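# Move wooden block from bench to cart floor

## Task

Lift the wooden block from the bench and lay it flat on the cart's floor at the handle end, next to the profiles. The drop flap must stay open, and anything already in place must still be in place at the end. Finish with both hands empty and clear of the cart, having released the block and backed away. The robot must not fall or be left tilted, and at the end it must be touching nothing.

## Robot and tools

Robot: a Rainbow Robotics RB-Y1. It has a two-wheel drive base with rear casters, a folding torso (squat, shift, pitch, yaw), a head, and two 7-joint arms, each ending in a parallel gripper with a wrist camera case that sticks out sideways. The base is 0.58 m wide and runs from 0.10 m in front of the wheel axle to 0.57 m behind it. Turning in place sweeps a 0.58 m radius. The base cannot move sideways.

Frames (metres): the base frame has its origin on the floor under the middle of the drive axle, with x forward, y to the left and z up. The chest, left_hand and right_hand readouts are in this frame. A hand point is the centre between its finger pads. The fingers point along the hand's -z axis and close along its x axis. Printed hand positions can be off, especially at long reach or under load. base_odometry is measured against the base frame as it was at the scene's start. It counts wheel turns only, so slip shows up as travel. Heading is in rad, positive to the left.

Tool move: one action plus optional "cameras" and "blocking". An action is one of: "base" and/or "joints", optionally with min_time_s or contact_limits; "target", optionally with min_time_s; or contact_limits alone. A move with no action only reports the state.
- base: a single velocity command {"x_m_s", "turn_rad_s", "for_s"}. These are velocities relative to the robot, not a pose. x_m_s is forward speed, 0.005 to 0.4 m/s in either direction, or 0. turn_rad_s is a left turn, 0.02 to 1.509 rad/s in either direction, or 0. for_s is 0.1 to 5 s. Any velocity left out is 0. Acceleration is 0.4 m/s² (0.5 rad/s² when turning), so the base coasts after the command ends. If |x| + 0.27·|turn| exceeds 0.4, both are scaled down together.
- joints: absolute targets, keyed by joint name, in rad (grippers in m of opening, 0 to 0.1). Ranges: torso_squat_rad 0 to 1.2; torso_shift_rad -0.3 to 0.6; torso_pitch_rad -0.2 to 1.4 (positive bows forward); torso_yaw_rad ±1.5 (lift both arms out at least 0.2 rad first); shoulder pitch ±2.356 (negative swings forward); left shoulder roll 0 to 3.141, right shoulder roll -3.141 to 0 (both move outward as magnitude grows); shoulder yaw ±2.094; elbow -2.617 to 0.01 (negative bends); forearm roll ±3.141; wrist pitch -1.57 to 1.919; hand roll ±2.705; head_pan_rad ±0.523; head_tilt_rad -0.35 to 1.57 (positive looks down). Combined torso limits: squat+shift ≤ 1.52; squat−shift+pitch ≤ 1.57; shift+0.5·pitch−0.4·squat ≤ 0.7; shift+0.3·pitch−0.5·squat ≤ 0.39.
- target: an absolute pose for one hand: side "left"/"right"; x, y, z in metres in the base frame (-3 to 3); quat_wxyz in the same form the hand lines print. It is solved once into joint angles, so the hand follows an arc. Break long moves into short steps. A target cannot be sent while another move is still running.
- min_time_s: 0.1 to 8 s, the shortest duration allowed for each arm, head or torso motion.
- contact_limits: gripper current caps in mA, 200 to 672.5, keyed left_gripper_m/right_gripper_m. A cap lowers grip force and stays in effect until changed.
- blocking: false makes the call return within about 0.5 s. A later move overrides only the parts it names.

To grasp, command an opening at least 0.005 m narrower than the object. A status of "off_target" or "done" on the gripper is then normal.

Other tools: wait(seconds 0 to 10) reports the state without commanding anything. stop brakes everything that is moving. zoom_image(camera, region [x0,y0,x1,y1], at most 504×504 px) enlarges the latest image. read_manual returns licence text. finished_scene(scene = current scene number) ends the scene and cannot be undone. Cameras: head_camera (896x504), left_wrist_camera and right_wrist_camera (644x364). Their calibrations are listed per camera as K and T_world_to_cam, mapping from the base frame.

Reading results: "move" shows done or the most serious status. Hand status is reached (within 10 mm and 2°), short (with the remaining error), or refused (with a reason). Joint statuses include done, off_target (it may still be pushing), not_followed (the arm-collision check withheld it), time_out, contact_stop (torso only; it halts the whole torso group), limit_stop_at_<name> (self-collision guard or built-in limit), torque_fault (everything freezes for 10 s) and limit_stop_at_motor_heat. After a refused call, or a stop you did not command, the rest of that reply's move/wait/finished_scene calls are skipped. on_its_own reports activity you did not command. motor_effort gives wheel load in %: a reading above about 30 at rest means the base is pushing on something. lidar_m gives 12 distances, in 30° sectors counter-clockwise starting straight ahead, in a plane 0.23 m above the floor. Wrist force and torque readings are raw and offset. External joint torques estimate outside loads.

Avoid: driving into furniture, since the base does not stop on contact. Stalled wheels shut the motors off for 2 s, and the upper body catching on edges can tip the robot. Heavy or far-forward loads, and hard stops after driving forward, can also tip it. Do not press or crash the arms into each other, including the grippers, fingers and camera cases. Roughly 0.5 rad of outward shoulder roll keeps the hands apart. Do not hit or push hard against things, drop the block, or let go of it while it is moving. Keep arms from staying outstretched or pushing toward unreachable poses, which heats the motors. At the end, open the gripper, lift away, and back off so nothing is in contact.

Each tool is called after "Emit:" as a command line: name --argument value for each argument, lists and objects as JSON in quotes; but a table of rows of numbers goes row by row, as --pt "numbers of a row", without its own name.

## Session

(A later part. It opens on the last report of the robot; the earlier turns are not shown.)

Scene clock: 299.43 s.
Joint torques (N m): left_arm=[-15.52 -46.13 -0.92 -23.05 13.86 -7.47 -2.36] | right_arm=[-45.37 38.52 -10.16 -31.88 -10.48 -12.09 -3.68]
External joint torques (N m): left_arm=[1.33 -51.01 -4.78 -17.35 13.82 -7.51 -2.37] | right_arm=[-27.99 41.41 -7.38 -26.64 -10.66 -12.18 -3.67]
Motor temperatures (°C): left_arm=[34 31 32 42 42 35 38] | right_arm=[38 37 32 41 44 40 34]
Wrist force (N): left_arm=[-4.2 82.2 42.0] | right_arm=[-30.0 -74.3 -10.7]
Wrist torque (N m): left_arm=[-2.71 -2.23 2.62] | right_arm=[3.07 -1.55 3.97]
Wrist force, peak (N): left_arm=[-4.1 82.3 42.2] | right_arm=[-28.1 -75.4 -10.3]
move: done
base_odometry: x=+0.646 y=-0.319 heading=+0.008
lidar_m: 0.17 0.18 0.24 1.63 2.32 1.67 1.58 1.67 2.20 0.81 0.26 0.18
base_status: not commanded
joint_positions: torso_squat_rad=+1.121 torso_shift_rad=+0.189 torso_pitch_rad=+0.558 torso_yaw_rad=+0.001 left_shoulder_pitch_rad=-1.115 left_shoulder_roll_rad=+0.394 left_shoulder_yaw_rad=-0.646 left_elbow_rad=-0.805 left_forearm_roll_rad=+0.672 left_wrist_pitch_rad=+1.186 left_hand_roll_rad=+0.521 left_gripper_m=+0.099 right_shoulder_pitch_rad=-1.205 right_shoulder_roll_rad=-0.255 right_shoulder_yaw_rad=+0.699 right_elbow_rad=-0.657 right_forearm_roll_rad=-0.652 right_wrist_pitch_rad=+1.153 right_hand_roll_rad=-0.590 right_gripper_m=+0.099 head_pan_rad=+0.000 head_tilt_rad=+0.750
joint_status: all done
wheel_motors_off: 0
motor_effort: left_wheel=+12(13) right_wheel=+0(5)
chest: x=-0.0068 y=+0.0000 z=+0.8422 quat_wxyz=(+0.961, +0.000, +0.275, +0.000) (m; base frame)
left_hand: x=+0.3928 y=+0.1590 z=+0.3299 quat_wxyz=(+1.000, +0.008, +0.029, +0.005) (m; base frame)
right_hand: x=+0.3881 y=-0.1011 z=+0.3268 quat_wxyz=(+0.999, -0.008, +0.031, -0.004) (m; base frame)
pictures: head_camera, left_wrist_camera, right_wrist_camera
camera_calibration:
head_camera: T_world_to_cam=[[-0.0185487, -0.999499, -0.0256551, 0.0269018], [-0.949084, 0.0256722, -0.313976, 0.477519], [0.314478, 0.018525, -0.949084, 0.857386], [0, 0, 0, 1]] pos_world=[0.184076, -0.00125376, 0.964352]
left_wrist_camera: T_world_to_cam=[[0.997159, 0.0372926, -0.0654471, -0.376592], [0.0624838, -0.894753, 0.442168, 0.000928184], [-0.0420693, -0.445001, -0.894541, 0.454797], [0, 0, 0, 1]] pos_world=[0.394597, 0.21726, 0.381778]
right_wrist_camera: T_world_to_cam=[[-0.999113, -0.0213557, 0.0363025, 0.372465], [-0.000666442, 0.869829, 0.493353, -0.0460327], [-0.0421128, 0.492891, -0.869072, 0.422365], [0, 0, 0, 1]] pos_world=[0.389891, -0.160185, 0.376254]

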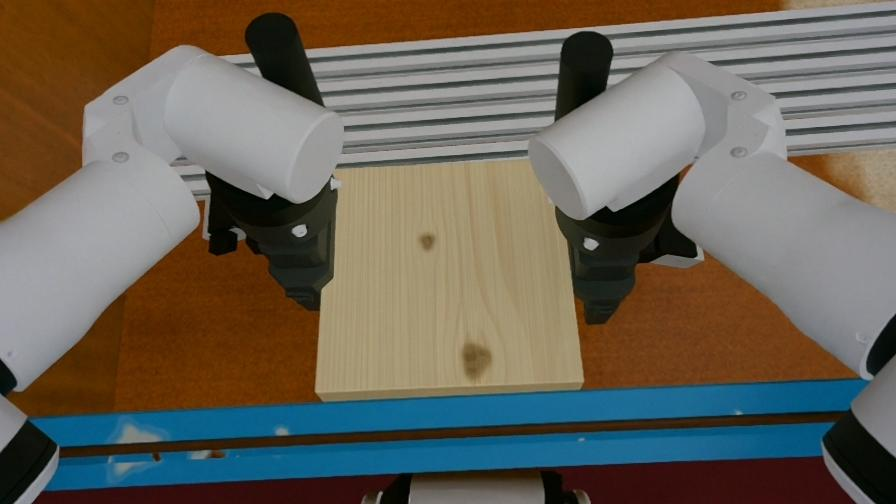

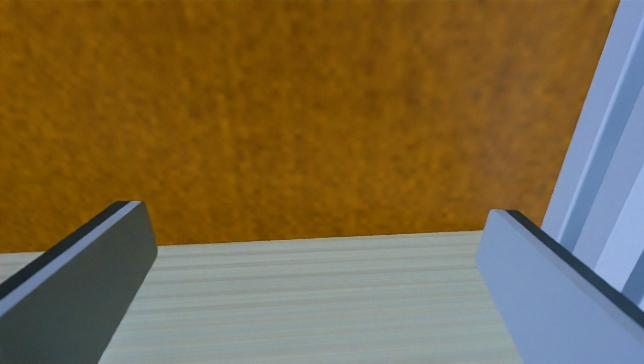

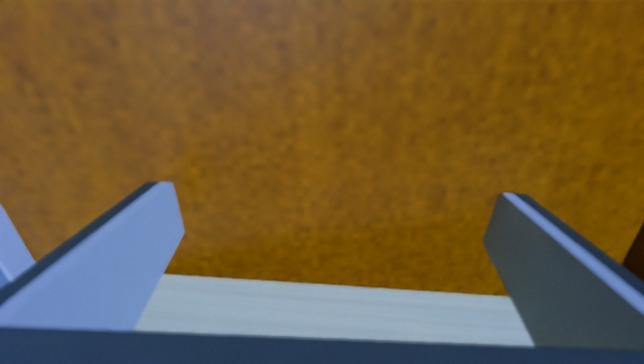

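Emit:
move --joints '{"torso_shift_rad":0.165}' --min_time_s 1.5 --cameras '[]'

Emit:
move --joints '{"torso_pitch_rad":0.575}' --min_time_s 2 --cameras '["head_camera","left_wrist_camera","right_wrist_camera"]'

Scene clock: 302.47 s.
Joint torques (N m): left_arm=[-17.7 -48 -0.91 -26.07 16.45 -2.07 -2.18] | right_arm=[-39.79 38.39 -9.71 -29.88 -10.67 -8.88 -3.52]
External joint torques (N m): left_arm=[-0.9 -52.87 -4.75 -20.37 16.41 -2.1 -2.18] | right_arm=[-22.43 41.27 -6.93 -24.63 -10.84 -8.97 -3.52]
Motor temperatures (°C): left_arm=[34 31 32 42 43 35 38] | right_arm=[38 37 32 41 43 40 34]
Wrist force (N): left_arm=[30.7 75.0 -13.0] | right_arm=[-11.0 -68.2 -13.4]
Wrist torque (N m): left_arm=[-1.72 -0.20 2.45] | right_arm=[2.65 -0.80 3.21]
Wrist force, peak (N): left_arm=[-3.6 82.3 42.0] | right_arm=[-30.2 -74.5 -10.6]
move: done
base_odometry: x=+0.646 y=-0.319 heading=+0.008
lidar_m: 0.16 0.17 0.23 1.64 2.32 1.66 1.58 1.66 2.22 0.83 0.25 0.17
base_status: not commanded
joint_positions: torso_squat_rad=+1.120 torso_shift_rad=+0.165 torso_pitch_rad=+0.560 torso_yaw_rad=+0.001 left_shoulder_pitch_rad=-1.115 left_shoulder_roll_rad=+0.394 left_shoulder_yaw_rad=-0.646 left_elbow_rad=-0.804 left_forearm_roll_rad=+0.671 left_wrist_pitch_rad=+1.185 left_hand_roll_rad=+0.521 left_gripper_m=+0.099 right_shoulder_pitch_rad=-1.207 right_shoulder_roll_rad=-0.255 right_shoulder_yaw_rad=+0.699 right_elbow_rad=-0.658 right_forearm_roll_rad=-0.652 right_wrist_pitch_rad=+1.152 right_hand_roll_rad=-0.590 right_gripper_m=+0.099 head_pan_rad=+0.000 head_tilt_rad=+0.750
joint_status: all done
wheel_motors_off: 0
motor_effort: left_wheel=+4(13) right_wheel=-4(6)
chest: x=-0.0136 y=+0.0000 z=+0.8432 quat_wxyz=(+0.961, +0.000, +0.276, +0.000) (m; base frame)
left_hand: x=+0.3851 y=+0.1595 z=+0.3299 quat_wxyz=(+1.000, +0.008, +0.029, +0.005) (m; base frame)
right_hand: x=+0.3813 y=-0.1005 z=+0.3277 quat_wxyz=(+0.999, -0.008, +0.031, -0.003) (m; base frame)
pictures: none
No camera images: "cameras" was empty.

Scene clock: 304.77 s.
Joint torques (N m): left_arm=[-14.42 -48.19 -2.88 -23.8 14.82 -4.32 -2.92] | right_arm=[-35.2 41.55 -9.65 -29.44 -11.72 -8.83 -3.47]
External joint torques (N m): left_arm=[2.13 -52.97 -6.67 -18.12 14.76 -4.38 -2.93] | right_arm=[-18.06 44.33 -6.91 -24.22 -11.89 -8.94 -3.47]
Motor temperatures (°C): left_arm=[34 31 32 42 43 35 38] | right_arm=[38 37 32 41 43 40 35]
Wrist force (N): left_arm=[12.2 78.7 19.9] | right_arm=[-9.2 -71.5 -11.3]
Wrist torque (N m): left_arm=[-2.63 -1.54 2.64] | right_arm=[2.87 -0.68 3.28]
Wrist force, peak (N): left_arm=[14.6 81.0 29.3] | right_arm=[-6.4 -75.5 -1.2]
move: done
base_odometry: x=+0.646 y=-0.319 heading=+0.008
lidar_m: 0.16 0.17 0.24 1.63 2.32 1.67 1.59 1.66 2.21 0.82 0.26 0.18
base_status: not commanded
joint_positions: torso_squat_rad=+1.121 torso_shift_rad=+0.165 torso_pitch_rad=+0.574 torso_yaw_rad=+0.001 left_shoulder_pitch_rad=-1.115 left_shoulder_roll_rad=+0.394 left_shoulder_yaw_rad=-0.646 left_elbow_rad=-0.805 left_forearm_roll_rad=+0.672 left_wrist_pitch_rad=+1.186 left_hand_roll_rad=+0.521 left_gripper_m=+0.099 right_shoulder_pitch_rad=-1.208 right_shoulder_roll_rad=-0.256 right_shoulder_yaw_rad=+0.699 right_elbow_rad=-0.658 right_forearm_roll_rad=-0.651 right_wrist_pitch_rad=+1.152 right_hand_roll_rad=-0.590 right_gripper_m=+0.099 head_pan_rad=+0.000 head_tilt_rad=+0.750
joint_status: all done
wheel_motors_off: 0
motor_effort: left_wheel=+5(6) right_wheel=-6(9)
chest: x=-0.0102 y=+0.0000 z=+0.8409 quat_wxyz=(+0.959, +0.000, +0.283, +0.000) (m; base frame)
left_hand: x=+0.3819 y=+0.1593 z=+0.3226 quat_wxyz=(+0.999, +0.008, +0.036, +0.005) (m; base frame)
right_hand: x=+0.3783 y=-0.1008 z=+0.3204 quat_wxyz=(+0.999, -0.008, +0.037, -0.003) (m; base frame)
pictures: head_camera, left_wrist_camera, right_wrist_camera
camera_calibration:
head_camera: T_world_to_cam=[[-0.0189719, -0.999501, -0.0252702, 0.0264716], [-0.953829, 0.0256709, -0.299251, 0.461418], [0.29975, 0.0184261, -0.95384, 0.861108], [0, 0, 0, 1]] pos_world=[0.182499, -0.00125352, 0.960108]
left_wrist_camera: T_world_to_cam=[[0.996093, 0.0380094, -0.0797119, -0.361298], [0.0694536, -0.894671, 0.441294, 0.00264225], [-0.0545426, -0.445106, -0.893815, 0.452618], [0, 0, 0, 1]] pos_world=[0.384389, 0.217559, 0.374591]
right_wrist_camera: T_world_to_cam=[[-0.998597, -0.022026, 0.048165, 0.358875], [0.00463391, 0.869595, 0.493743, -0.0452261], [-0.0527592, 0.493274, -0.868273, 0.420088], [0, 0, 0, 1]] pos_world=[0.380744, -0.159985, 0.369796]

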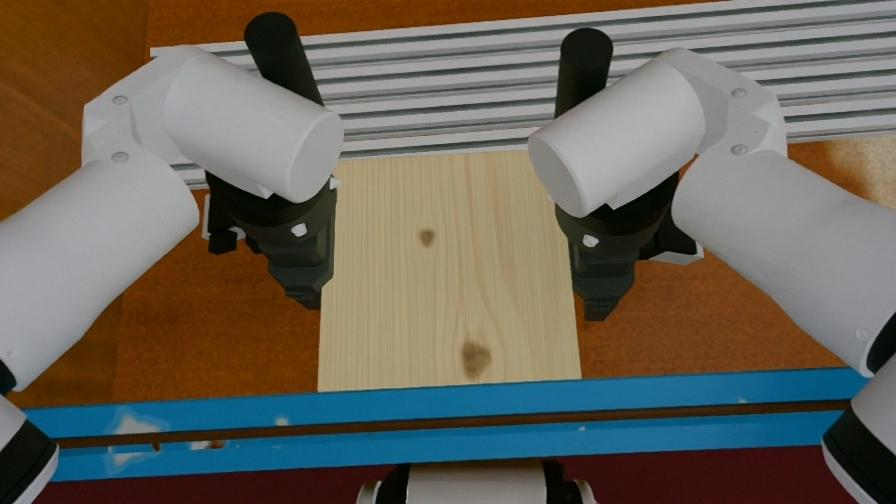

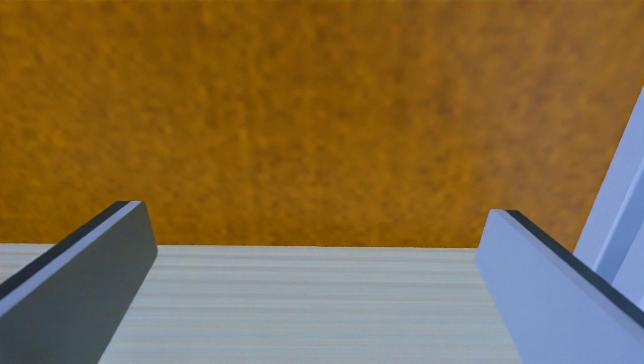

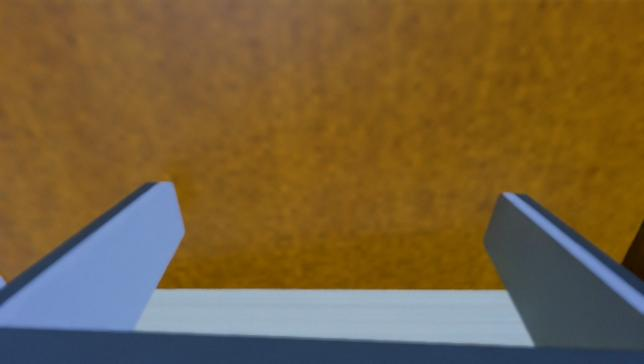

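Emit:
move --joints '{"torso_pitch_rad":0.595}' --min_time_s 2 --cameras '["head_camera","left_wrist_camera","right_wrist_camera"]'

Scene clock: 307.93 s.
Joint torques (N m): left_arm=[-2.71 -50.97 -6.17 -16.12 13.91 -7.75 -2.57] | right_arm=[-27.46 47.8 -8.42 -28.25 -13.37 -8.7 -3.38]
External joint torques (N m): left_arm=[13.59 -55.66 -9.9 -10.46 13.84 -7.83 -2.57] | right_arm=[-10.58 50.47 -5.74 -23.06 -13.52 -8.83 -3.38]
Motor temperatures (°C): left_arm=[33 32 32 42 43 35 38] | right_arm=[38 37 32 41 43 40 35]
Wrist force (N): left_arm=[-21.2 91.3 95.3] | right_arm=[-3.6 -82.9 15.8]
Wrist torque (N m): left_arm=[-4.78 -6.03 2.31] | right_arm=[3.63 -0.62 3.41]
Wrist force, peak (N): left_arm=[-20.9 91.4 95.6] | right_arm=[-3.8 -83.9 15.6]
move: done
base_odometry: x=+0.646 y=-0.319 heading=+0.008
lidar_m: 0.16 0.18 0.24 1.63 2.32 1.67 1.59 1.66 2.22 0.81 0.25 0.18
base_status: not commanded
joint_positions: torso_squat_rad=+1.121 torso_shift_rad=+0.163 torso_pitch_rad=+0.590 torso_yaw_rad=+0.001 left_shoulder_pitch_rad=-1.118 left_shoulder_roll_rad=+0.395 left_shoulder_yaw_rad=-0.645 left_elbow_rad=-0.806 left_forearm_roll_rad=+0.672 left_wrist_pitch_rad=+1.187 left_hand_roll_rad=+0.521 left_gripper_m=+0.099 right_shoulder_pitch_rad=-1.210 right_shoulder_roll_rad=-0.257 right_shoulder_yaw_rad=+0.698 right_elbow_rad=-0.658 right_forearm_roll_rad=-0.651 right_wrist_pitch_rad=+1.152 right_hand_roll_rad=-0.590 right_gripper_m=+0.099 head_pan_rad=+0.000 head_tilt_rad=+0.750
joint_status: all done
wheel_motors_off: 0
motor_effort: left_wheel=+12(13) right_wheel=-8(10)
chest: x=-0.0063 y=+0.0000 z=+0.8381 quat_wxyz=(+0.957, +0.000, +0.291, +0.000) (m; base frame)
left_hand: x=+0.3791 y=+0.1587 z=+0.3148 quat_wxyz=(+0.999, +0.008, +0.042, +0.005) (m; base frame)
right_hand: x=+0.3752 y=-0.1011 z=+0.3120 quat_wxyz=(+0.999, -0.008, +0.044, -0.003) (m; base frame)
pictures: head_camera, left_wrist_camera, right_wrist_camera
camera_calibration:
head_camera: T_world_to_cam=[[-0.0191114, -0.9995, -0.0251877, 0.0263757], [-0.958632, 0.0254744, -0.283505, 0.451048], [0.284005, 0.0187276, -0.95864, 0.861145], [0, 0, 0, 1]] pos_world=[0.188324, -0.00125486, 0.954067]
left_wrist_camera: T_world_to_cam=[[0.994986, 0.0372052, -0.0928409, -0.354404], [0.0746228, -0.894205, 0.441395, 0.00375121], [-0.0665966, -0.44611, -0.892497, 0.449484], [0, 0, 0, 1]] pos_world=[0.382281, 0.217059, 0.366604]
right_wrist_camera: T_world_to_cam=[[-0.997846, -0.0219188, 0.0618288, 0.35162], [0.0114553, 0.869821, 0.493234, -0.0431404], [-0.064591, 0.49288, -0.867697, 0.416975], [0, 0, 0, 1]] pos_world=[0.37829, -0.160287, 0.361345]

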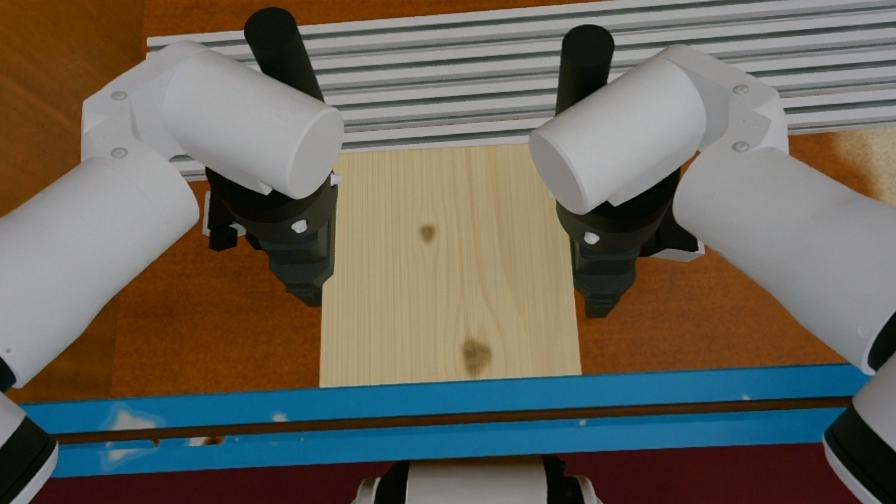

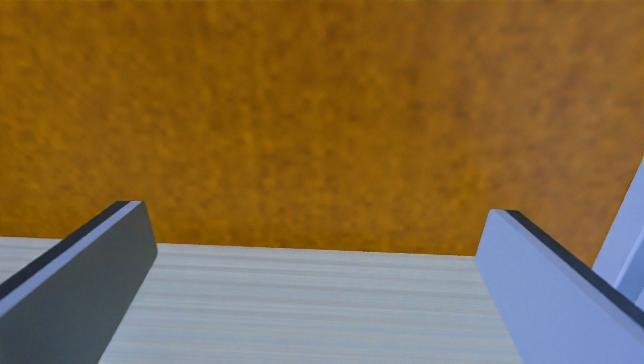

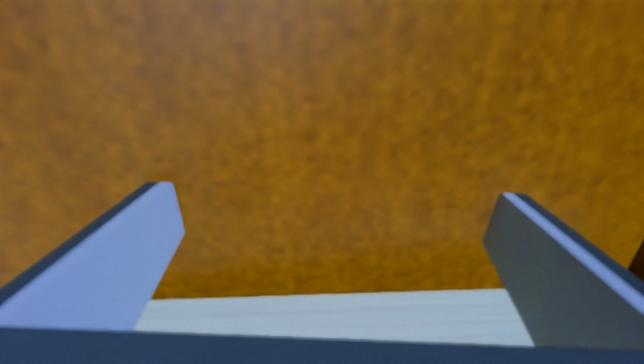

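Emit:
move --joints '{"torso_pitch_rad":0.587}' --cameras '[]'

Emit:
move --target '{"side":"right","x":0.376,"y":-0.098,"z":0.314,"quat_wxyz":[0.999,0,0.044,0]}' --min_time_s 1.5 --cameras '[]'

Emit:
move --target '{"side":"left","x":0.379,"y":0.158,"z":0.317,"quat_wxyz":[0.999,0,0.042,0]}' --min_time_s 1.5 --cameras '["head_camera","left_wrist_camera","right_wrist_camera"]'

Scene clock: 310.70 s.
Joint torques (N m): left_arm=[-10.68 -48.42 -3.67 -20.03 14.19 -5.84 -2.35] | right_arm=[-34.51 44.39 -7.98 -29.67 -12.79 -7.65 -3.38]
External joint torques (N m): left_arm=[5.67 -53.13 -7.41 -14.37 14.12 -5.92 -2.36] | right_arm=[-17.58 47.08 -5.28 -24.47 -12.94 -7.77 -3.37]
Motor temperatures (°C): left_arm=[33 32 32 42 43 35 38] | right_arm=[38 37 32 41 43 40 35]
Wrist force (N): left_arm=[-1.1 81.9 42.5] | right_arm=[-2.1 -70.9 -16.9]
Wrist torque (N m): left_arm=[-3.51 -3.71 2.03] | right_arm=[2.62 -0.61 3.10]
Wrist force, peak (N): left_arm=[-22.2 91.7 95.4] | right_arm=[-3.8 -83.7 15.8]
move: done
base_odometry: x=+0.646 y=-0.319 heading=+0.008
lidar_m: 0.16 0.17 0.24 1.65 2.33 1.66 1.59 1.66 2.21 0.82 0.27 0.18
base_status: not commanded
joint_positions: torso_squat_rad=+1.121 torso_shift_rad=+0.164 torso_pitch_rad=+0.585 torso_yaw_rad=+0.001 left_shoulder_pitch_rad=-1.116 left_shoulder_roll_rad=+0.394 left_shoulder_yaw_rad=-0.645 left_elbow_rad=-0.805 left_forearm_roll_rad=+0.672 left_wrist_pitch_rad=+1.186 left_hand_roll_rad=+0.521 left_gripper_m=+0.099 right_shoulder_pitch_rad=-1.208 right_shoulder_roll_rad=-0.256 right_shoulder_yaw_rad=+0.698 right_elbow_rad=-0.658 right_forearm_roll_rad=-0.651 right_wrist_pitch_rad=+1.152 right_hand_roll_rad=-0.590 right_gripper_m=+0.099 head_pan_rad=+0.000 head_tilt_rad=+0.750
joint_status: all done
wheel_motors_off: 0
motor_effort: left_wheel=+12(14) right_wheel=-6(8)
chest: x=-0.0074 y=+0.0000 z=+0.8390 quat_wxyz=(+0.958, +0.000, +0.288, +0.000) (m; base frame)
left_hand: x=+0.3794 y=+0.1590 z=+0.3168 quat_wxyz=(+0.999, +0.008, +0.041, +0.005) (m; base frame)
right_hand: x=+0.3757 y=-0.1011 z=+0.3142 quat_wxyz=(+0.999, -0.008, +0.042, -0.004) (m; base frame)
pictures: none
No camera images: "cameras" was empty.

Scene clock: 312.53 s.
Joint torques (N m): left_arm=[-14.75 -41.86 -2.94 -22.05 12.65 -2.5 -3.13] | right_arm=[-25.54 24.12 -8.86 -16.91 -8.72 -8.73 -3.09]
External joint torques (N m): left_arm=[1.58 -46.52 -6.67 -16.38 12.58 -2.58 -3.14] | right_arm=[-8.6 26.98 -6.2 -11.77 -8.86 -8.86 -3.09]
Motor temperatures (°C): left_arm=[33 32 32 42 43 35 38] | right_arm=[38 37 32 41 43 40 35]
Wrist force (N): left_arm=[25.9 65.8 -0.8] | right_arm=[-33.5 -54.4 33.1]
Wrist torque (N m): left_arm=[-2.20 0.39 3.24] | right_arm=[1.91 -4.28 3.27]
Wrist force, peak (N): left_arm=[-1.5 82.7 42.4] | right_arm=[-1.9 -72.4 -15.7]
move: done
base_odometry: x=+0.646 y=-0.319 heading=+0.008
lidar_m: 0.15 0.17 0.23 1.65 2.32 1.67 1.58 1.67 2.21 0.81 0.26 0.18
base_status: not commanded
joint_positions: torso_squat_rad=+1.121 torso_shift_rad=+0.164 torso_pitch_rad=+0.585 torso_yaw_rad=+0.001 left_shoulder_pitch_rad=-1.115 left_shoulder_roll_rad=+0.392 left_shoulder_yaw_rad=-0.646 left_elbow_rad=-0.805 left_forearm_roll_rad=+0.672 left_wrist_pitch_rad=+1.185 left_hand_roll_rad=+0.521 left_gripper_m=+0.099 right_shoulder_pitch_rad=-1.209 right_shoulder_roll_rad=-0.260 right_shoulder_yaw_rad=+0.693 right_elbow_rad=-0.644 right_forearm_roll_rad=-0.663 right_wrist_pitch_rad=+1.145 right_hand_roll_rad=-0.568 right_gripper_m=+0.099 head_pan_rad=+0.000 head_tilt_rad=+0.750
joint_status: all done
wheel_motors_off: 0
motor_effort: left_wheel=+10(13) right_wheel=-7(9)
chest: x=-0.0074 y=+0.0001 z=+0.8390 quat_wxyz=(+0.958, +0.000, +0.288, +0.000) (m; base frame)
left_hand: x=+0.3786 y=+0.1579 z=+0.3162 quat_wxyz=(+0.999, +0.007, +0.041, +0.005) (m; base frame)
right_hand: x=+0.3758 y=-0.1046 z=+0.3130 quat_wxyz=(+0.999, -0.006, +0.045, -0.002) (m; base frame)
right_hand_status: reached (checked arc, planned for 1.5 s): 7 mm and 0.7 deg off.
pictures: none
No camera images: "cameras" was empty.

Scene clock: 314.37 s.
Joint torques (N m): left_arm=[-15.28 -18.73 2.06 -12.74 6.07 -1.32 -1.47] | right_arm=[-24.62 22.92 -7.57 -16.51 -6.97 -7.03 -1.71]
External joint torques (N m): left_arm=[1.06 -23.53 -1.68 -7.11 6.01 -1.4 -1.48] | right_arm=[-7.69 25.77 -4.91 -11.37 -7.11 -7.16 -1.71]
Motor temperatures (°C): left_arm=[33 32 32 42 42 35 38] | right_arm=[38 37 32 41 43 40 35]
Wrist force (N): left_arm=[8.0 34.5 5.7] | right_arm=[-23.5 -41.8 23.7]
Wrist torque (N m): left_arm=[-1.38 -0.42 1.71] | right_arm=[0.71 -3.01 1.42]
Wrist force, peak (N): left_arm=[25.3 65.9 -0.1] | right_arm=[-33.5 -55.2 32.7]
move: done
base_odometry: x=+0.646 y=-0.319 heading=+0.008
lidar_m: 0.16 0.17 0.24 1.63 2.33 1.66 1.59 1.66 2.23 0.81 0.27 0.18
base_status: not commanded
joint_positions: torso_squat_rad=+1.121 torso_shift_rad=+0.164 torso_pitch_rad=+0.585 torso_yaw_rad=+0.000 left_shoulder_pitch_rad=-1.115 left_shoulder_roll_rad=+0.398 left_shoulder_yaw_rad=-0.645 left_elbow_rad=-0.803 left_forearm_roll_rad=+0.671 left_wrist_pitch_rad=+1.186 left_hand_roll_rad=+0.522 left_gripper_m=+0.099 right_shoulder_pitch_rad=-1.209 right_shoulder_roll_rad=-0.260 right_shoulder_yaw_rad=+0.692 right_elbow_rad=-0.644 right_forearm_roll_rad=-0.663 right_wrist_pitch_rad=+1.144 right_hand_roll_rad=-0.568 right_gripper_m=+0.099 head_pan_rad=+0.000 head_tilt_rad=+0.750
joint_status: all done
wheel_motors_off: 0
motor_effort: left_wheel=+8(10) right_wheel=-1(7)
chest: x=-0.0073 y=+0.0001 z=+0.8390 quat_wxyz=(+0.958, +0.000, +0.288, +0.000) (m; base frame)
left_hand: x=+0.3798 y=+0.1622 z=+0.3163 quat_wxyz=(+0.999, +0.010, +0.041, +0.007) (m; base frame)
left_hand_status: reached (checked arc, planned for 1.5 s): 4 mm and 1.4 deg off.
right_hand: x=+0.3759 y=-0.1044 z=+0.3130 quat_wxyz=(+0.999, -0.005, +0.045, -0.002) (m; base frame)
pictures: head_camera, left_wrist_camera, right_wrist_camera
camera_calibration:
head_camera: T_world_to_cam=[[-0.0194631, -0.999506, -0.024695, 0.0260896], [-0.957165, 0.025764, -0.288395, 0.454438], [0.288888, 0.0180242, -0.957193, 0.861109], [0, 0, 0, 1]] pos_world=[0.186716, -0.00115223, 0.955949]
left_wrist_camera: T_world_to_cam=[[0.995116, 0.0412983, -0.0896638, -0.356787], [0.0765643, -0.896226, 0.436941, 0.00723212], [-0.0623141, -0.441672, -0.89501, 0.450884], [0, 0, 0, 1]] pos_world=[0.382587, 0.220359, 0.368395]
right_wrist_camera: T_world_to_cam=[[-0.997701, -0.0246164, 0.0631458, 0.351419], [0.0101763, 0.866733, 0.498668, -0.0423665], [-0.067006, 0.498164, -0.86449, 0.420025], [0, 0, 0, 1]] pos_world=[0.379186, -0.16387, 0.362044]

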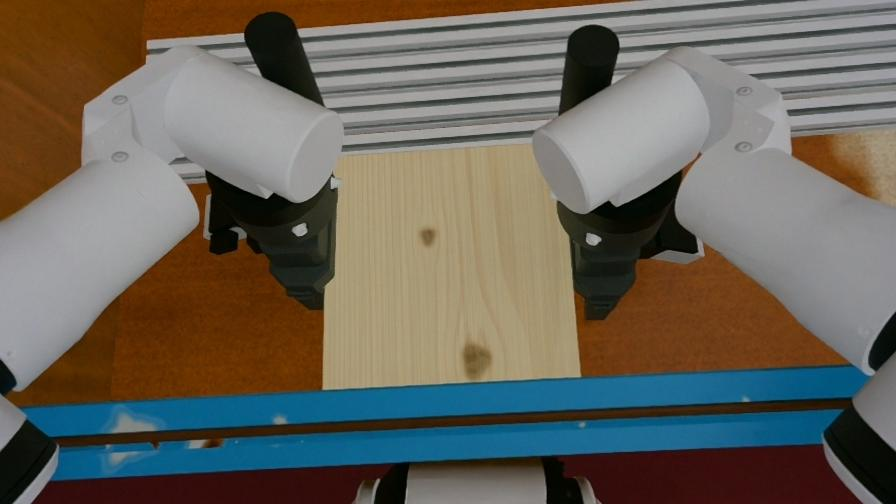

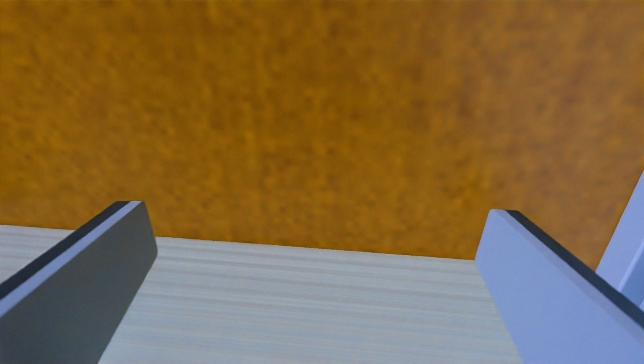

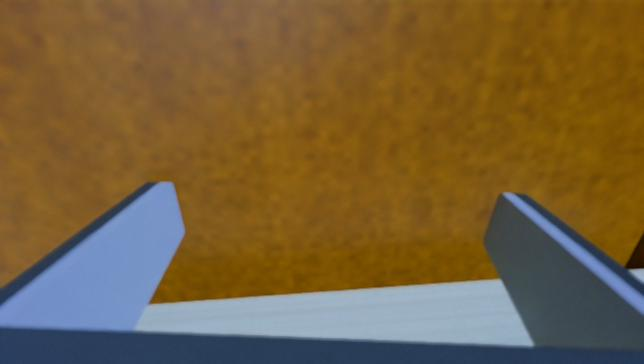

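Emit:
move --target '{"side":"right","x":0.376,"y":-0.106,"z":0.315,"quat_wxyz":[0.999,0,0.044,0]}' --min_time_s 1 --cameras '[]'

Emit:
move --target '{"side":"left","x":0.379,"y":0.18,"z":0.319,"quat_wxyz":[0.999,0,0.042,0]}' --min_time_s 1.5 --cameras '[]'

Emit:
move --target '{"side":"right","x":0.376,"y":-0.128,"z":0.317,"quat_wxyz":[0.999,0,0.044,0]}' --min_time_s 1.5 --cameras '["head_camera","left_wrist_camera","right_wrist_camera"]'

Scene clock: 317.47 s.
Joint torques (N m): left_arm=[-11.26 -10.59 2.2 -7.39 4.4 -1.89 0.48] | right_arm=[-21.21 7.43 -6.35 -12.74 -3.92 -0.89 -0.47]
External joint torques (N m): left_arm=[5.08 -15.33 -1.53 -1.74 4.34 -1.96 0.47] | right_arm=[-4.41 10.5 -3.54 -7.54 -4.06 -1.02 -0.46]
Motor temperatures (°C): left_arm=[33 31 32 41 42 34 38] | right_arm=[37 36 32 40 42 40 34]
Wrist force (N): left_arm=[-2.8 22.5 17.7] | right_arm=[3.1 -15.4 -13.6]
Wrist torque (N m): left_arm=[-1.15 -1.62 -0.64] | right_arm=[0.11 -0.13 0.56]
Wrist force, peak (N): left_arm=[-4.6 32.5 23.5] | right_arm=[-22.9 -42.3 24.1]
move: done
base_odometry: x=+0.646 y=-0.319 heading=+0.008
lidar_m: 0.16 0.17 0.24 1.64 2.33 1.67 1.59 1.66 2.22 0.81 0.26 0.17
base_status: not commanded
joint_positions: torso_squat_rad=+1.121 torso_shift_rad=+0.165 torso_pitch_rad=+0.586 torso_yaw_rad=+0.001 left_shoulder_pitch_rad=-1.116 left_shoulder_roll_rad=+0.396 left_shoulder_yaw_rad=-0.645 left_elbow_rad=-0.805 left_forearm_roll_rad=+0.671 left_wrist_pitch_rad=+1.186 left_hand_roll_rad=+0.521 left_gripper_m=+0.099 right_shoulder_pitch_rad=-1.194 right_shoulder_roll_rad=-0.280 right_shoulder_yaw_rad=+0.689 right_elbow_rad=-0.679 right_forearm_roll_rad=-0.668 right_wrist_pitch_rad=+1.155 right_hand_roll_rad=-0.564 right_gripper_m=+0.099 head_pan_rad=+0.000 head_tilt_rad=+0.750
joint_status: all done
wheel_motors_off: 0
motor_effort: left_wheel=+7(9) right_wheel=-2(4)
chest: x=-0.0070 y=+0.0000 z=+0.8388 quat_wxyz=(+0.957, +0.000, +0.289, +0.000) (m; base frame)
left_hand: x=+0.3799 y=+0.1603 z=+0.3162 quat_wxyz=(+0.999, +0.009, +0.041, +0.006) (m; base frame)
right_hand: x=+0.3756 y=-0.1086 z=+0.3138 quat_wxyz=(+0.999, -0.003, +0.046, -0.001) (m; base frame)
right_hand_status: reached (checked arc, planned for 1.0 s): 3 mm and 0.4 deg off.
pictures: none
No camera images: "cameras" was empty.

Scene clock: 319.30 s.
Joint torques (N m): left_arm=[-14.02 5.06 6.2 -6.12 0.27 0.25 -0.38] | right_arm=[-20.29 4.83 -5.02 -8.83 -1.87 -0.83 -0.56]
External joint torques (N m): left_arm=[1.94 -0.61 2.15 -0.51 0.19 0.18 -0.39] | right_arm=[-3.51 7.88 -2.2 -3.62 -2 -0.95 -0.56]
Motor temperatures (°C): left_arm=[33 31 32 41 41 34 38] | right_arm=[37 36 32 40 42 40 34]
Wrist force (N): left_arm=[1.7 -1.1 -7.4] | right_arm=[1.2 -5.7 -4.9]
Wrist torque (N m): left_arm=[0.02 0.32 0.10] | right_arm=[-0.09 0.07 0.27]
Wrist force, peak (N): left_arm=[-3.0 22.3 18.3] | right_arm=[2.9 -15.5 -13.6]
move: done
base_odometry: x=+0.646 y=-0.319 heading=+0.007
lidar_m: 0.16 0.17 0.24 1.64 2.33 1.67 1.58 1.65 2.22 0.82 0.25 0.18
base_status: not commanded
joint_positions: torso_squat_rad=+1.120 torso_shift_rad=+0.165 torso_pitch_rad=+0.587 torso_yaw_rad=+0.000 left_shoulder_pitch_rad=-1.085 left_shoulder_roll_rad=+0.448 left_shoulder_yaw_rad=-0.626 left_elbow_rad=-0.852 left_forearm_roll_rad=+0.702 left_wrist_pitch_rad=+1.194 left_hand_roll_rad=+0.475 left_gripper_m=+0.099 right_shoulder_pitch_rad=-1.195 right_shoulder_roll_rad=-0.279 right_shoulder_yaw_rad=+0.689 right_elbow_rad=-0.680 right_forearm_roll_rad=-0.669 right_wrist_pitch_rad=+1.155 right_hand_roll_rad=-0.564 right_gripper_m=+0.099 head_pan_rad=+0.000 head_tilt_rad=+0.750
joint_status: all done
wheel_motors_off: 0
motor_effort: left_wheel=+3(7) right_wheel=-1(3)
chest: x=-0.0067 y=+0.0000 z=+0.8387 quat_wxyz=(+0.957, +0.000, +0.289, +0.000) (m; base frame)
left_hand: x=+0.3794 y=+0.1795 z=+0.3184 quat_wxyz=(+0.999, +0.002, +0.043, +0.000) (m; base frame)
left_hand_status: reached (checked arc, planned for 1.5 s): 1 mm and 0.3 deg off.
right_hand: x=+0.3756 y=-0.1079 z=+0.3137 quat_wxyz=(+0.999, -0.002, +0.046, +0.000) (m; base frame)
pictures: none
No camera images: "cameras" was empty.

Scene clock: 321.13 s.
Joint torques (N m): left_arm=[-13.93 5.05 6.1 -6.09 0.33 0.29 -0.31] | right_arm=[-15.34 -5.69 -5.04 -6.23 -0.35 0.42 0.19]
External joint torques (N m): left_arm=[2.02 -0.62 2.06 -0.48 0.25 0.22 -0.31] | right_arm=[1.12 -1.81 -1.85 -0.99 -0.48 0.29 0.19]
Motor temperatures (°C): left_arm=[33 31 32 41 41 34 38] | right_arm=[37 36 32 39 41 39 34]
Wrist force (N): left_arm=[2.5 -0.7 -7.3] | right_arm=[1.5 2.6 -5.4]
Wrist torque (N m): left_arm=[-0.08 0.38 0.08] | right_arm=[-0.30 0.25 -0.05]
Wrist force, peak (N): left_arm=[2.0 -1.5 -8.2] | right_arm=[2.1 -6.0 -6.9]
move: done
base_odometry: x=+0.646 y=-0.319 heading=+0.007
lidar_m: 0.16 0.18 0.24 1.64 2.31 1.66 1.58 1.67 2.20 0.81 0.27 0.18
base_status: not commanded
joint_positions: torso_squat_rad=+1.120 torso_shift_rad=+0.165 torso_pitch_rad=+0.587 torso_yaw_rad=+0.000 left_shoulder_pitch_rad=-1.085 left_shoulder_roll_rad=+0.448 left_shoulder_yaw_rad=-0.626 left_elbow_rad=-0.852 left_forearm_roll_rad=+0.702 left_wrist_pitch_rad=+1.194 left_hand_roll_rad=+0.475 left_gripper_m=+0.099 right_shoulder_pitch_rad=-1.159 right_shoulder_roll_rad=-0.336 right_shoulder_yaw_rad=+0.680 right_elbow_rad=-0.755 right_forearm_roll_rad=-0.682 right_wrist_pitch_rad=+1.183 right_hand_roll_rad=-0.548 right_gripper_m=+0.099 head_pan_rad=+0.000 head_tilt_rad=+0.750
joint_status: all done
wheel_motors_off: 0
motor_effort: left_wheel=+2(4) right_wheel=-2(3)
chest: x=-0.0067 y=+0.0000 z=+0.8387 quat_wxyz=(+0.957, +0.000, +0.289, +0.000) (m; base frame)
left_hand: x=+0.3793 y=+0.1796 z=+0.3184 quat_wxyz=(+0.999, +0.002, +0.043, +0.000) (m; base frame)
right_hand: x=+0.3761 y=-0.1275 z=+0.3164 quat_wxyz=(+0.999, -0.002, +0.048, +0.001) (m; base frame)
right_hand_status: reached (checked arc, planned for 1.5 s): 1 mm and 0.5 deg off.
pictures: head_camera, left_wrist_camera, right_wrist_camera
camera_calibration:
head_camera: T_world_to_cam=[[-0.0194804, -0.999504, -0.0247578, 0.0260556], [-0.957648, 0.0257684, -0.286787, 0.453688], [0.287283, 0.0181225, -0.957674, 0.861042], [0, 0, 0, 1]] pos_world=[0.187618, -0.00125246, 0.955355]
left_wrist_camera: T_world_to_cam=[[0.995116, 0.0263946, -0.095114, -0.352543], [0.0667545, -0.889775, 0.451492, 0.0197568], [-0.0727131, -0.455636, -0.887191, 0.464356], [0, 0, 0, 1]] pos_world=[0.383267, 0.238462, 0.36952]
right_wrist_camera: T_world_to_cam=[[-0.997117, -0.0308203, 0.0693395, 0.347894], [0.00835796, 0.863629, 0.504059, -0.0254093], [-0.0754189, 0.503185, -0.860881, 0.437082], [0, 0, 0, 1]] pos_world=[0.380067, -0.187267, 0.36496]

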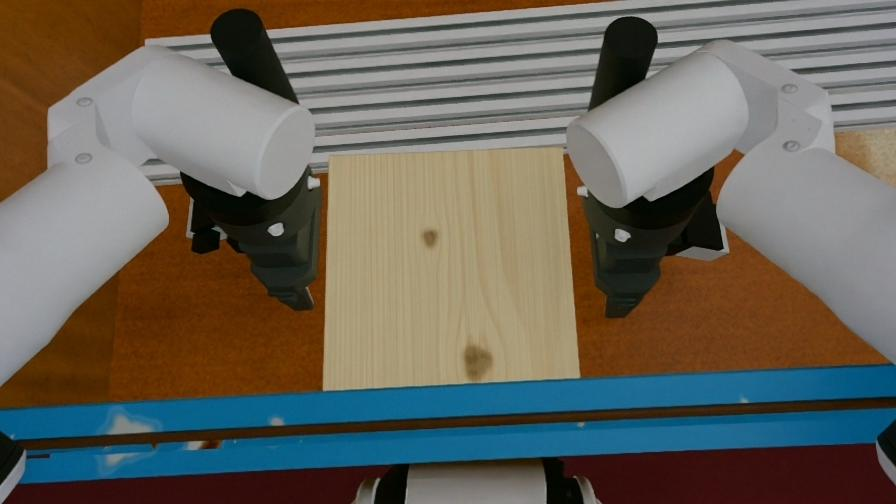

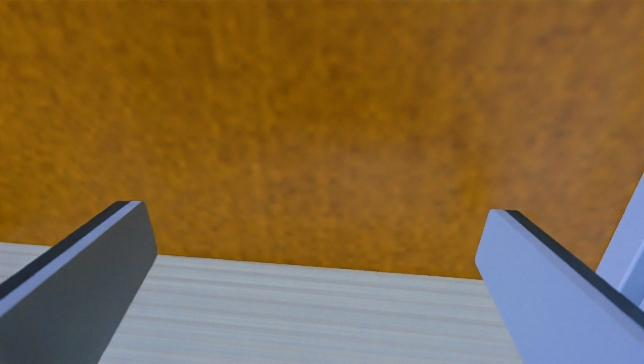

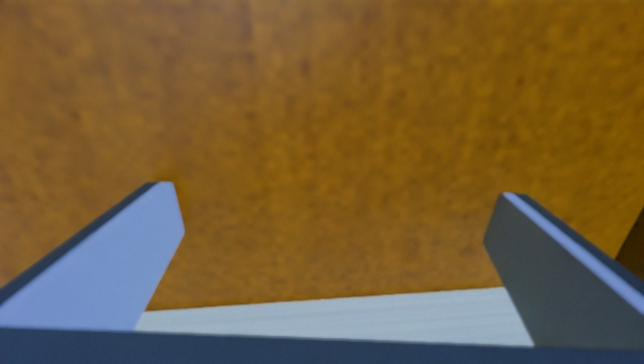

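Emit:
move --joints '{"torso_squat_rad":0.2}' --cameras '["head_camera"]'

Emit:
move --base '{"x_m_s":-0.15,"for_s":4.5}' --cameras '[]'

Emit:
move --joints '{"torso_shift_rad":0.0,"torso_pitch_rad":0.25,"head_tilt_rad":0.65}' --cameras '["head_camera"]'

Scene clock: 327.00 s.
Joint torques (N m): left_arm=[-14.85 4.95 5.86 -5.96 0.22 0.09 -0.35] | right_arm=[-16.03 -5.19 -4.82 -5.96 -0.09 0.34 0.24]
External joint torques (N m): left_arm=[1.1 -0.72 1.82 -0.35 0.14 0.02 -0.35] | right_arm=[0.42 -1.31 -1.63 -0.71 -0.23 0.21 0.24]
Motor temperatures (°C): left_arm=[33 31 32 40 40 34 38] | right_arm=[37 35 32 38 40 39 34]
Wrist force (N): left_arm=[1.6 -1.1 -7.5] | right_arm=[0.6 3.0 -5.5]
Wrist torque (N m): left_arm=[0.02 0.26 0.09] | right_arm=[-0.31 0.14 -0.07]
Wrist force, peak (N): left_arm=[2.4 -0.9 -8.6] | right_arm=[1.2 2.8 -6.1]
move: done
base_odometry: x=+0.646 y=-0.319 heading=+0.007
lidar_m: 0.17 0.17 0.24 1.63 2.32 1.67 1.59 1.66 2.22 0.82 0.27 0.18
base_status: not commanded
joint_positions: torso_squat_rad=+0.200 torso_shift_rad=+0.165 torso_pitch_rad=+0.587 torso_yaw_rad=+0.000 left_shoulder_pitch_rad=-1.085 left_shoulder_roll_rad=+0.448 left_shoulder_yaw_rad=-0.626 left_elbow_rad=-0.852 left_forearm_roll_rad=+0.702 left_wrist_pitch_rad=+1.194 left_hand_roll_rad=+0.475 left_gripper_m=+0.099 right_shoulder_pitch_rad=-1.159 right_shoulder_roll_rad=-0.336 right_shoulder_yaw_rad=+0.680 right_elbow_rad=-0.755 right_forearm_roll_rad=-0.682 right_wrist_pitch_rad=+1.183 right_hand_roll_rad=-0.548 right_gripper_m=+0.099 head_pan_rad=+0.000 head_tilt_rad=+0.750
joint_status: all done
wheel_motors_off: 0
motor_effort: left_wheel=+3(4) right_wheel=-1(4)
chest: x=+0.0561 y=+0.0001 z=+1.2148 quat_wxyz=(+0.957, +0.000, +0.289, +0.000) (m; base frame)
left_hand: x=+0.4418 y=+0.1797 z=+0.6943 quat_wxyz=(+0.999, +0.002, +0.044, +0.000) (m; base frame)
right_hand: x=+0.4385 y=-0.1276 z=+0.6923 quat_wxyz=(+0.999, -0.002, +0.048, +0.001) (m; base frame)
pictures: head_camera
camera_calibration:
head_camera: T_world_to_cam=[[-0.0194881, -0.999504, -0.0247511, 0.0365833], [-0.957738, 0.0257681, -0.286484, 0.621309], [0.28698, 0.018122, -0.957765, 1.20338], [0, 0, 0, 1]] pos_world=[0.250419, -0.00125246, 1.33146]

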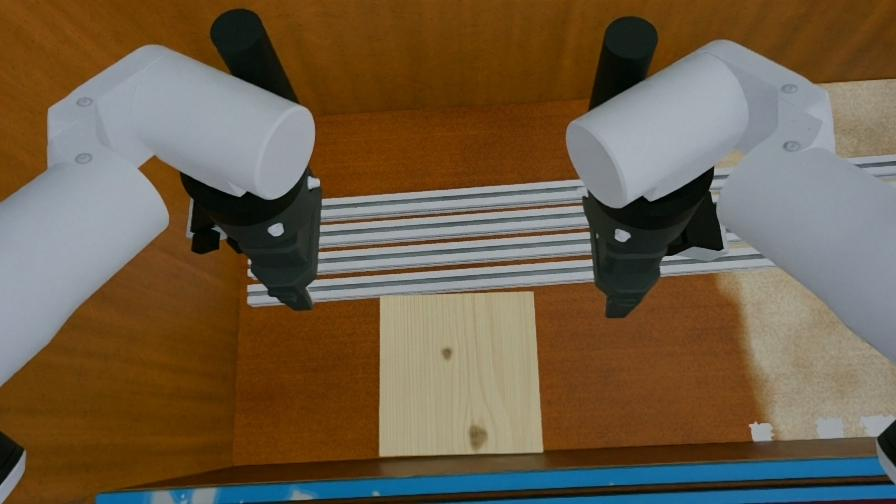

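Scene clock: 332.40 s.
Joint torques (N m): left_arm=[-15.31 4.65 5.52 -5.84 0.3 0.02 -0.39] | right_arm=[-17.13 -4.96 -4.87 -5.85 -0.16 0.38 0.16]
External joint torques (N m): left_arm=[0.64 -1.02 1.48 -0.23 0.21 -0.06 -0.4] | right_arm=[-0.68 -1.07 -1.69 -0.6 -0.29 0.25 0.17]
Motor temperatures (°C): left_arm=[32 30 32 40 39 34 38] | right_arm=[36 34 32 37 39 38 34]
Wrist force (N): left_arm=[2.7 -0.4 -7.8] | right_arm=[0.7 2.0 -5.5]
Wrist torque (N m): left_arm=[-0.08 0.38 0.07] | right_arm=[-0.21 0.15 -0.08]
Wrist force, peak (N): left_arm=[2.1 -0.2 -8.5] | right_arm=[1.0 2.9 -5.9]
move: done
base_odometry: x=-0.029 y=-0.324 heading=+0.008
lidar_m: 0.83 0.88 1.90 4.00 1.33 0.96 0.91 0.96 1.29 3.29 2.40 0.90
base_status: done (sent for 4.5 of 4.5 s)
joint_positions: torso_squat_rad=+0.200 torso_shift_rad=+0.165 torso_pitch_rad=+0.587 torso_yaw_rad=+0.000 left_shoulder_pitch_rad=-1.085 left_shoulder_roll_rad=+0.448 left_shoulder_yaw_rad=-0.626 left_elbow_rad=-0.852 left_forearm_roll_rad=+0.702 left_wrist_pitch_rad=+1.194 left_hand_roll_rad=+0.475 left_gripper_m=+0.099 right_shoulder_pitch_rad=-1.159 right_shoulder_roll_rad=-0.336 right_shoulder_yaw_rad=+0.680 right_elbow_rad=-0.755 right_forearm_roll_rad=-0.682 right_wrist_pitch_rad=+1.183 right_hand_roll_rad=-0.548 right_gripper_m=+0.099 head_pan_rad=+0.000 head_tilt_rad=+0.750
joint_status: not commanded
wheel_motors_off: 0
motor_effort: left_wheel=+3(27) right_wheel=-4(23)
chest: x=+0.0560 y=+0.0001 z=+1.2149 quat_wxyz=(+0.957, +0.000, +0.289, +0.000) (m; base frame)
left_hand: x=+0.4418 y=+0.1797 z=+0.6944 quat_wxyz=(+0.999, +0.002, +0.044, +0.000) (m; base frame)
right_hand: x=+0.4385 y=-0.1276 z=+0.6924 quat_wxyz=(+0.999, -0.002, +0.048, +0.001) (m; base frame)
pictures: none
No camera images: "cameras" was empty.

Scene clock: 334.37 s.
Joint torques (N m): left_arm=[-20.38 6.17 6.86 -6.09 -0.04 -0.59 -0.27] | right_arm=[-22.45 -6.56 -5.54 -6.21 0.16 -0.26 0.3]
External joint torques (N m): left_arm=[1.42 -1.25 1.41 -0.05 0.15 -0.07 -0.25] | right_arm=[-0.48 -0.38 -1.14 -0.6 -0.3 0.15 0.29]
Motor temperatures (°C): left_arm=[32 30 32 40 39 33 38] | right_arm=[36 34 32 37 39 38 34]
Wrist force (N): left_arm=[0.2 -0.9 -8.1] | right_arm=[-0.9 1.7 -5.4]
Wrist torque (N m): left_arm=[-0.05 0.22 0.10] | right_arm=[-0.19 0.07 -0.09]
Wrist force, peak (N): left_arm=[2.0 -2.0 -8.7] | right_arm=[0.6 2.7 -6.2]
move: done
base_odometry: x=-0.029 y=-0.324 heading=+0.008
lidar_m: 0.83 0.86 1.89 3.99 1.35 0.96 0.91 0.96 1.30 3.28 2.42 0.89
base_status: not commanded
joint_positions: torso_squat_rad=+0.200 torso_shift_rad=+0.000 torso_pitch_rad=+0.250 torso_yaw_rad=+0.000 left_shoulder_pitch_rad=-1.085 left_shoulder_roll_rad=+0.448 left_shoulder_yaw_rad=-0.626 left_elbow_rad=-0.852 left_forearm_roll_rad=+0.702 left_wrist_pitch_rad=+1.194 left_hand_roll_rad=+0.475 left_gripper_m=+0.099 right_shoulder_pitch_rad=-1.159 right_shoulder_roll_rad=-0.336 right_shoulder_yaw_rad=+0.680 right_elbow_rad=-0.755 right_forearm_roll_rad=-0.682 right_wrist_pitch_rad=+1.183 right_hand_roll_rad=-0.548 right_gripper_m=+0.099 head_pan_rad=+0.000 head_tilt_rad=+0.650
joint_status: all done
wheel_motors_off: 0
motor_effort: left_wheel=+8(10) right_wheel=-6(7)
chest: x=-0.1515 y=+0.0001 z=+1.2664 quat_wxyz=(+0.992, +0.000, +0.125, +0.000) (m; base frame)
left_hand: x=+0.3848 y=+0.1798 z=+0.9028 quat_wxyz=(+0.992, +0.002, -0.125, +0.000) (m; base frame)
right_hand: x=+0.3823 y=-0.1276 z=+0.8998 quat_wxyz=(+0.993, -0.002, -0.120, +0.000) (m; base frame)
pictures: head_camera
camera_calibration:
head_camera: T_world_to_cam=[[-0.00711088, -0.999502, -0.030749, 0.0432348], [-0.746442, 0.0257673, -0.664951, 0.958687], [0.665412, 0.018224, -0.746253, 1.08446], [0, 0, 0, 1]] pos_world=[-0.00570308, -0.00125272, 1.44809]

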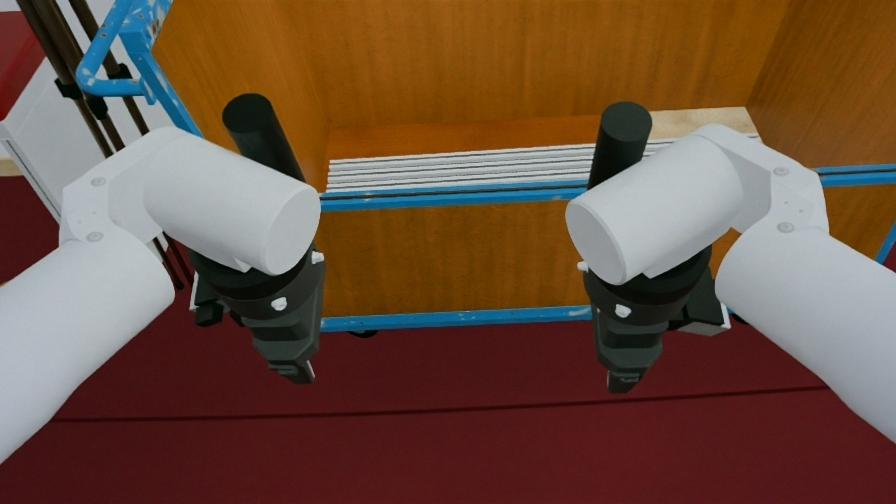

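Block sits flat in the strip at the handle end, clear of the robot.

Emit:
finished_scene --scene 2

The scene is finished: the task was done.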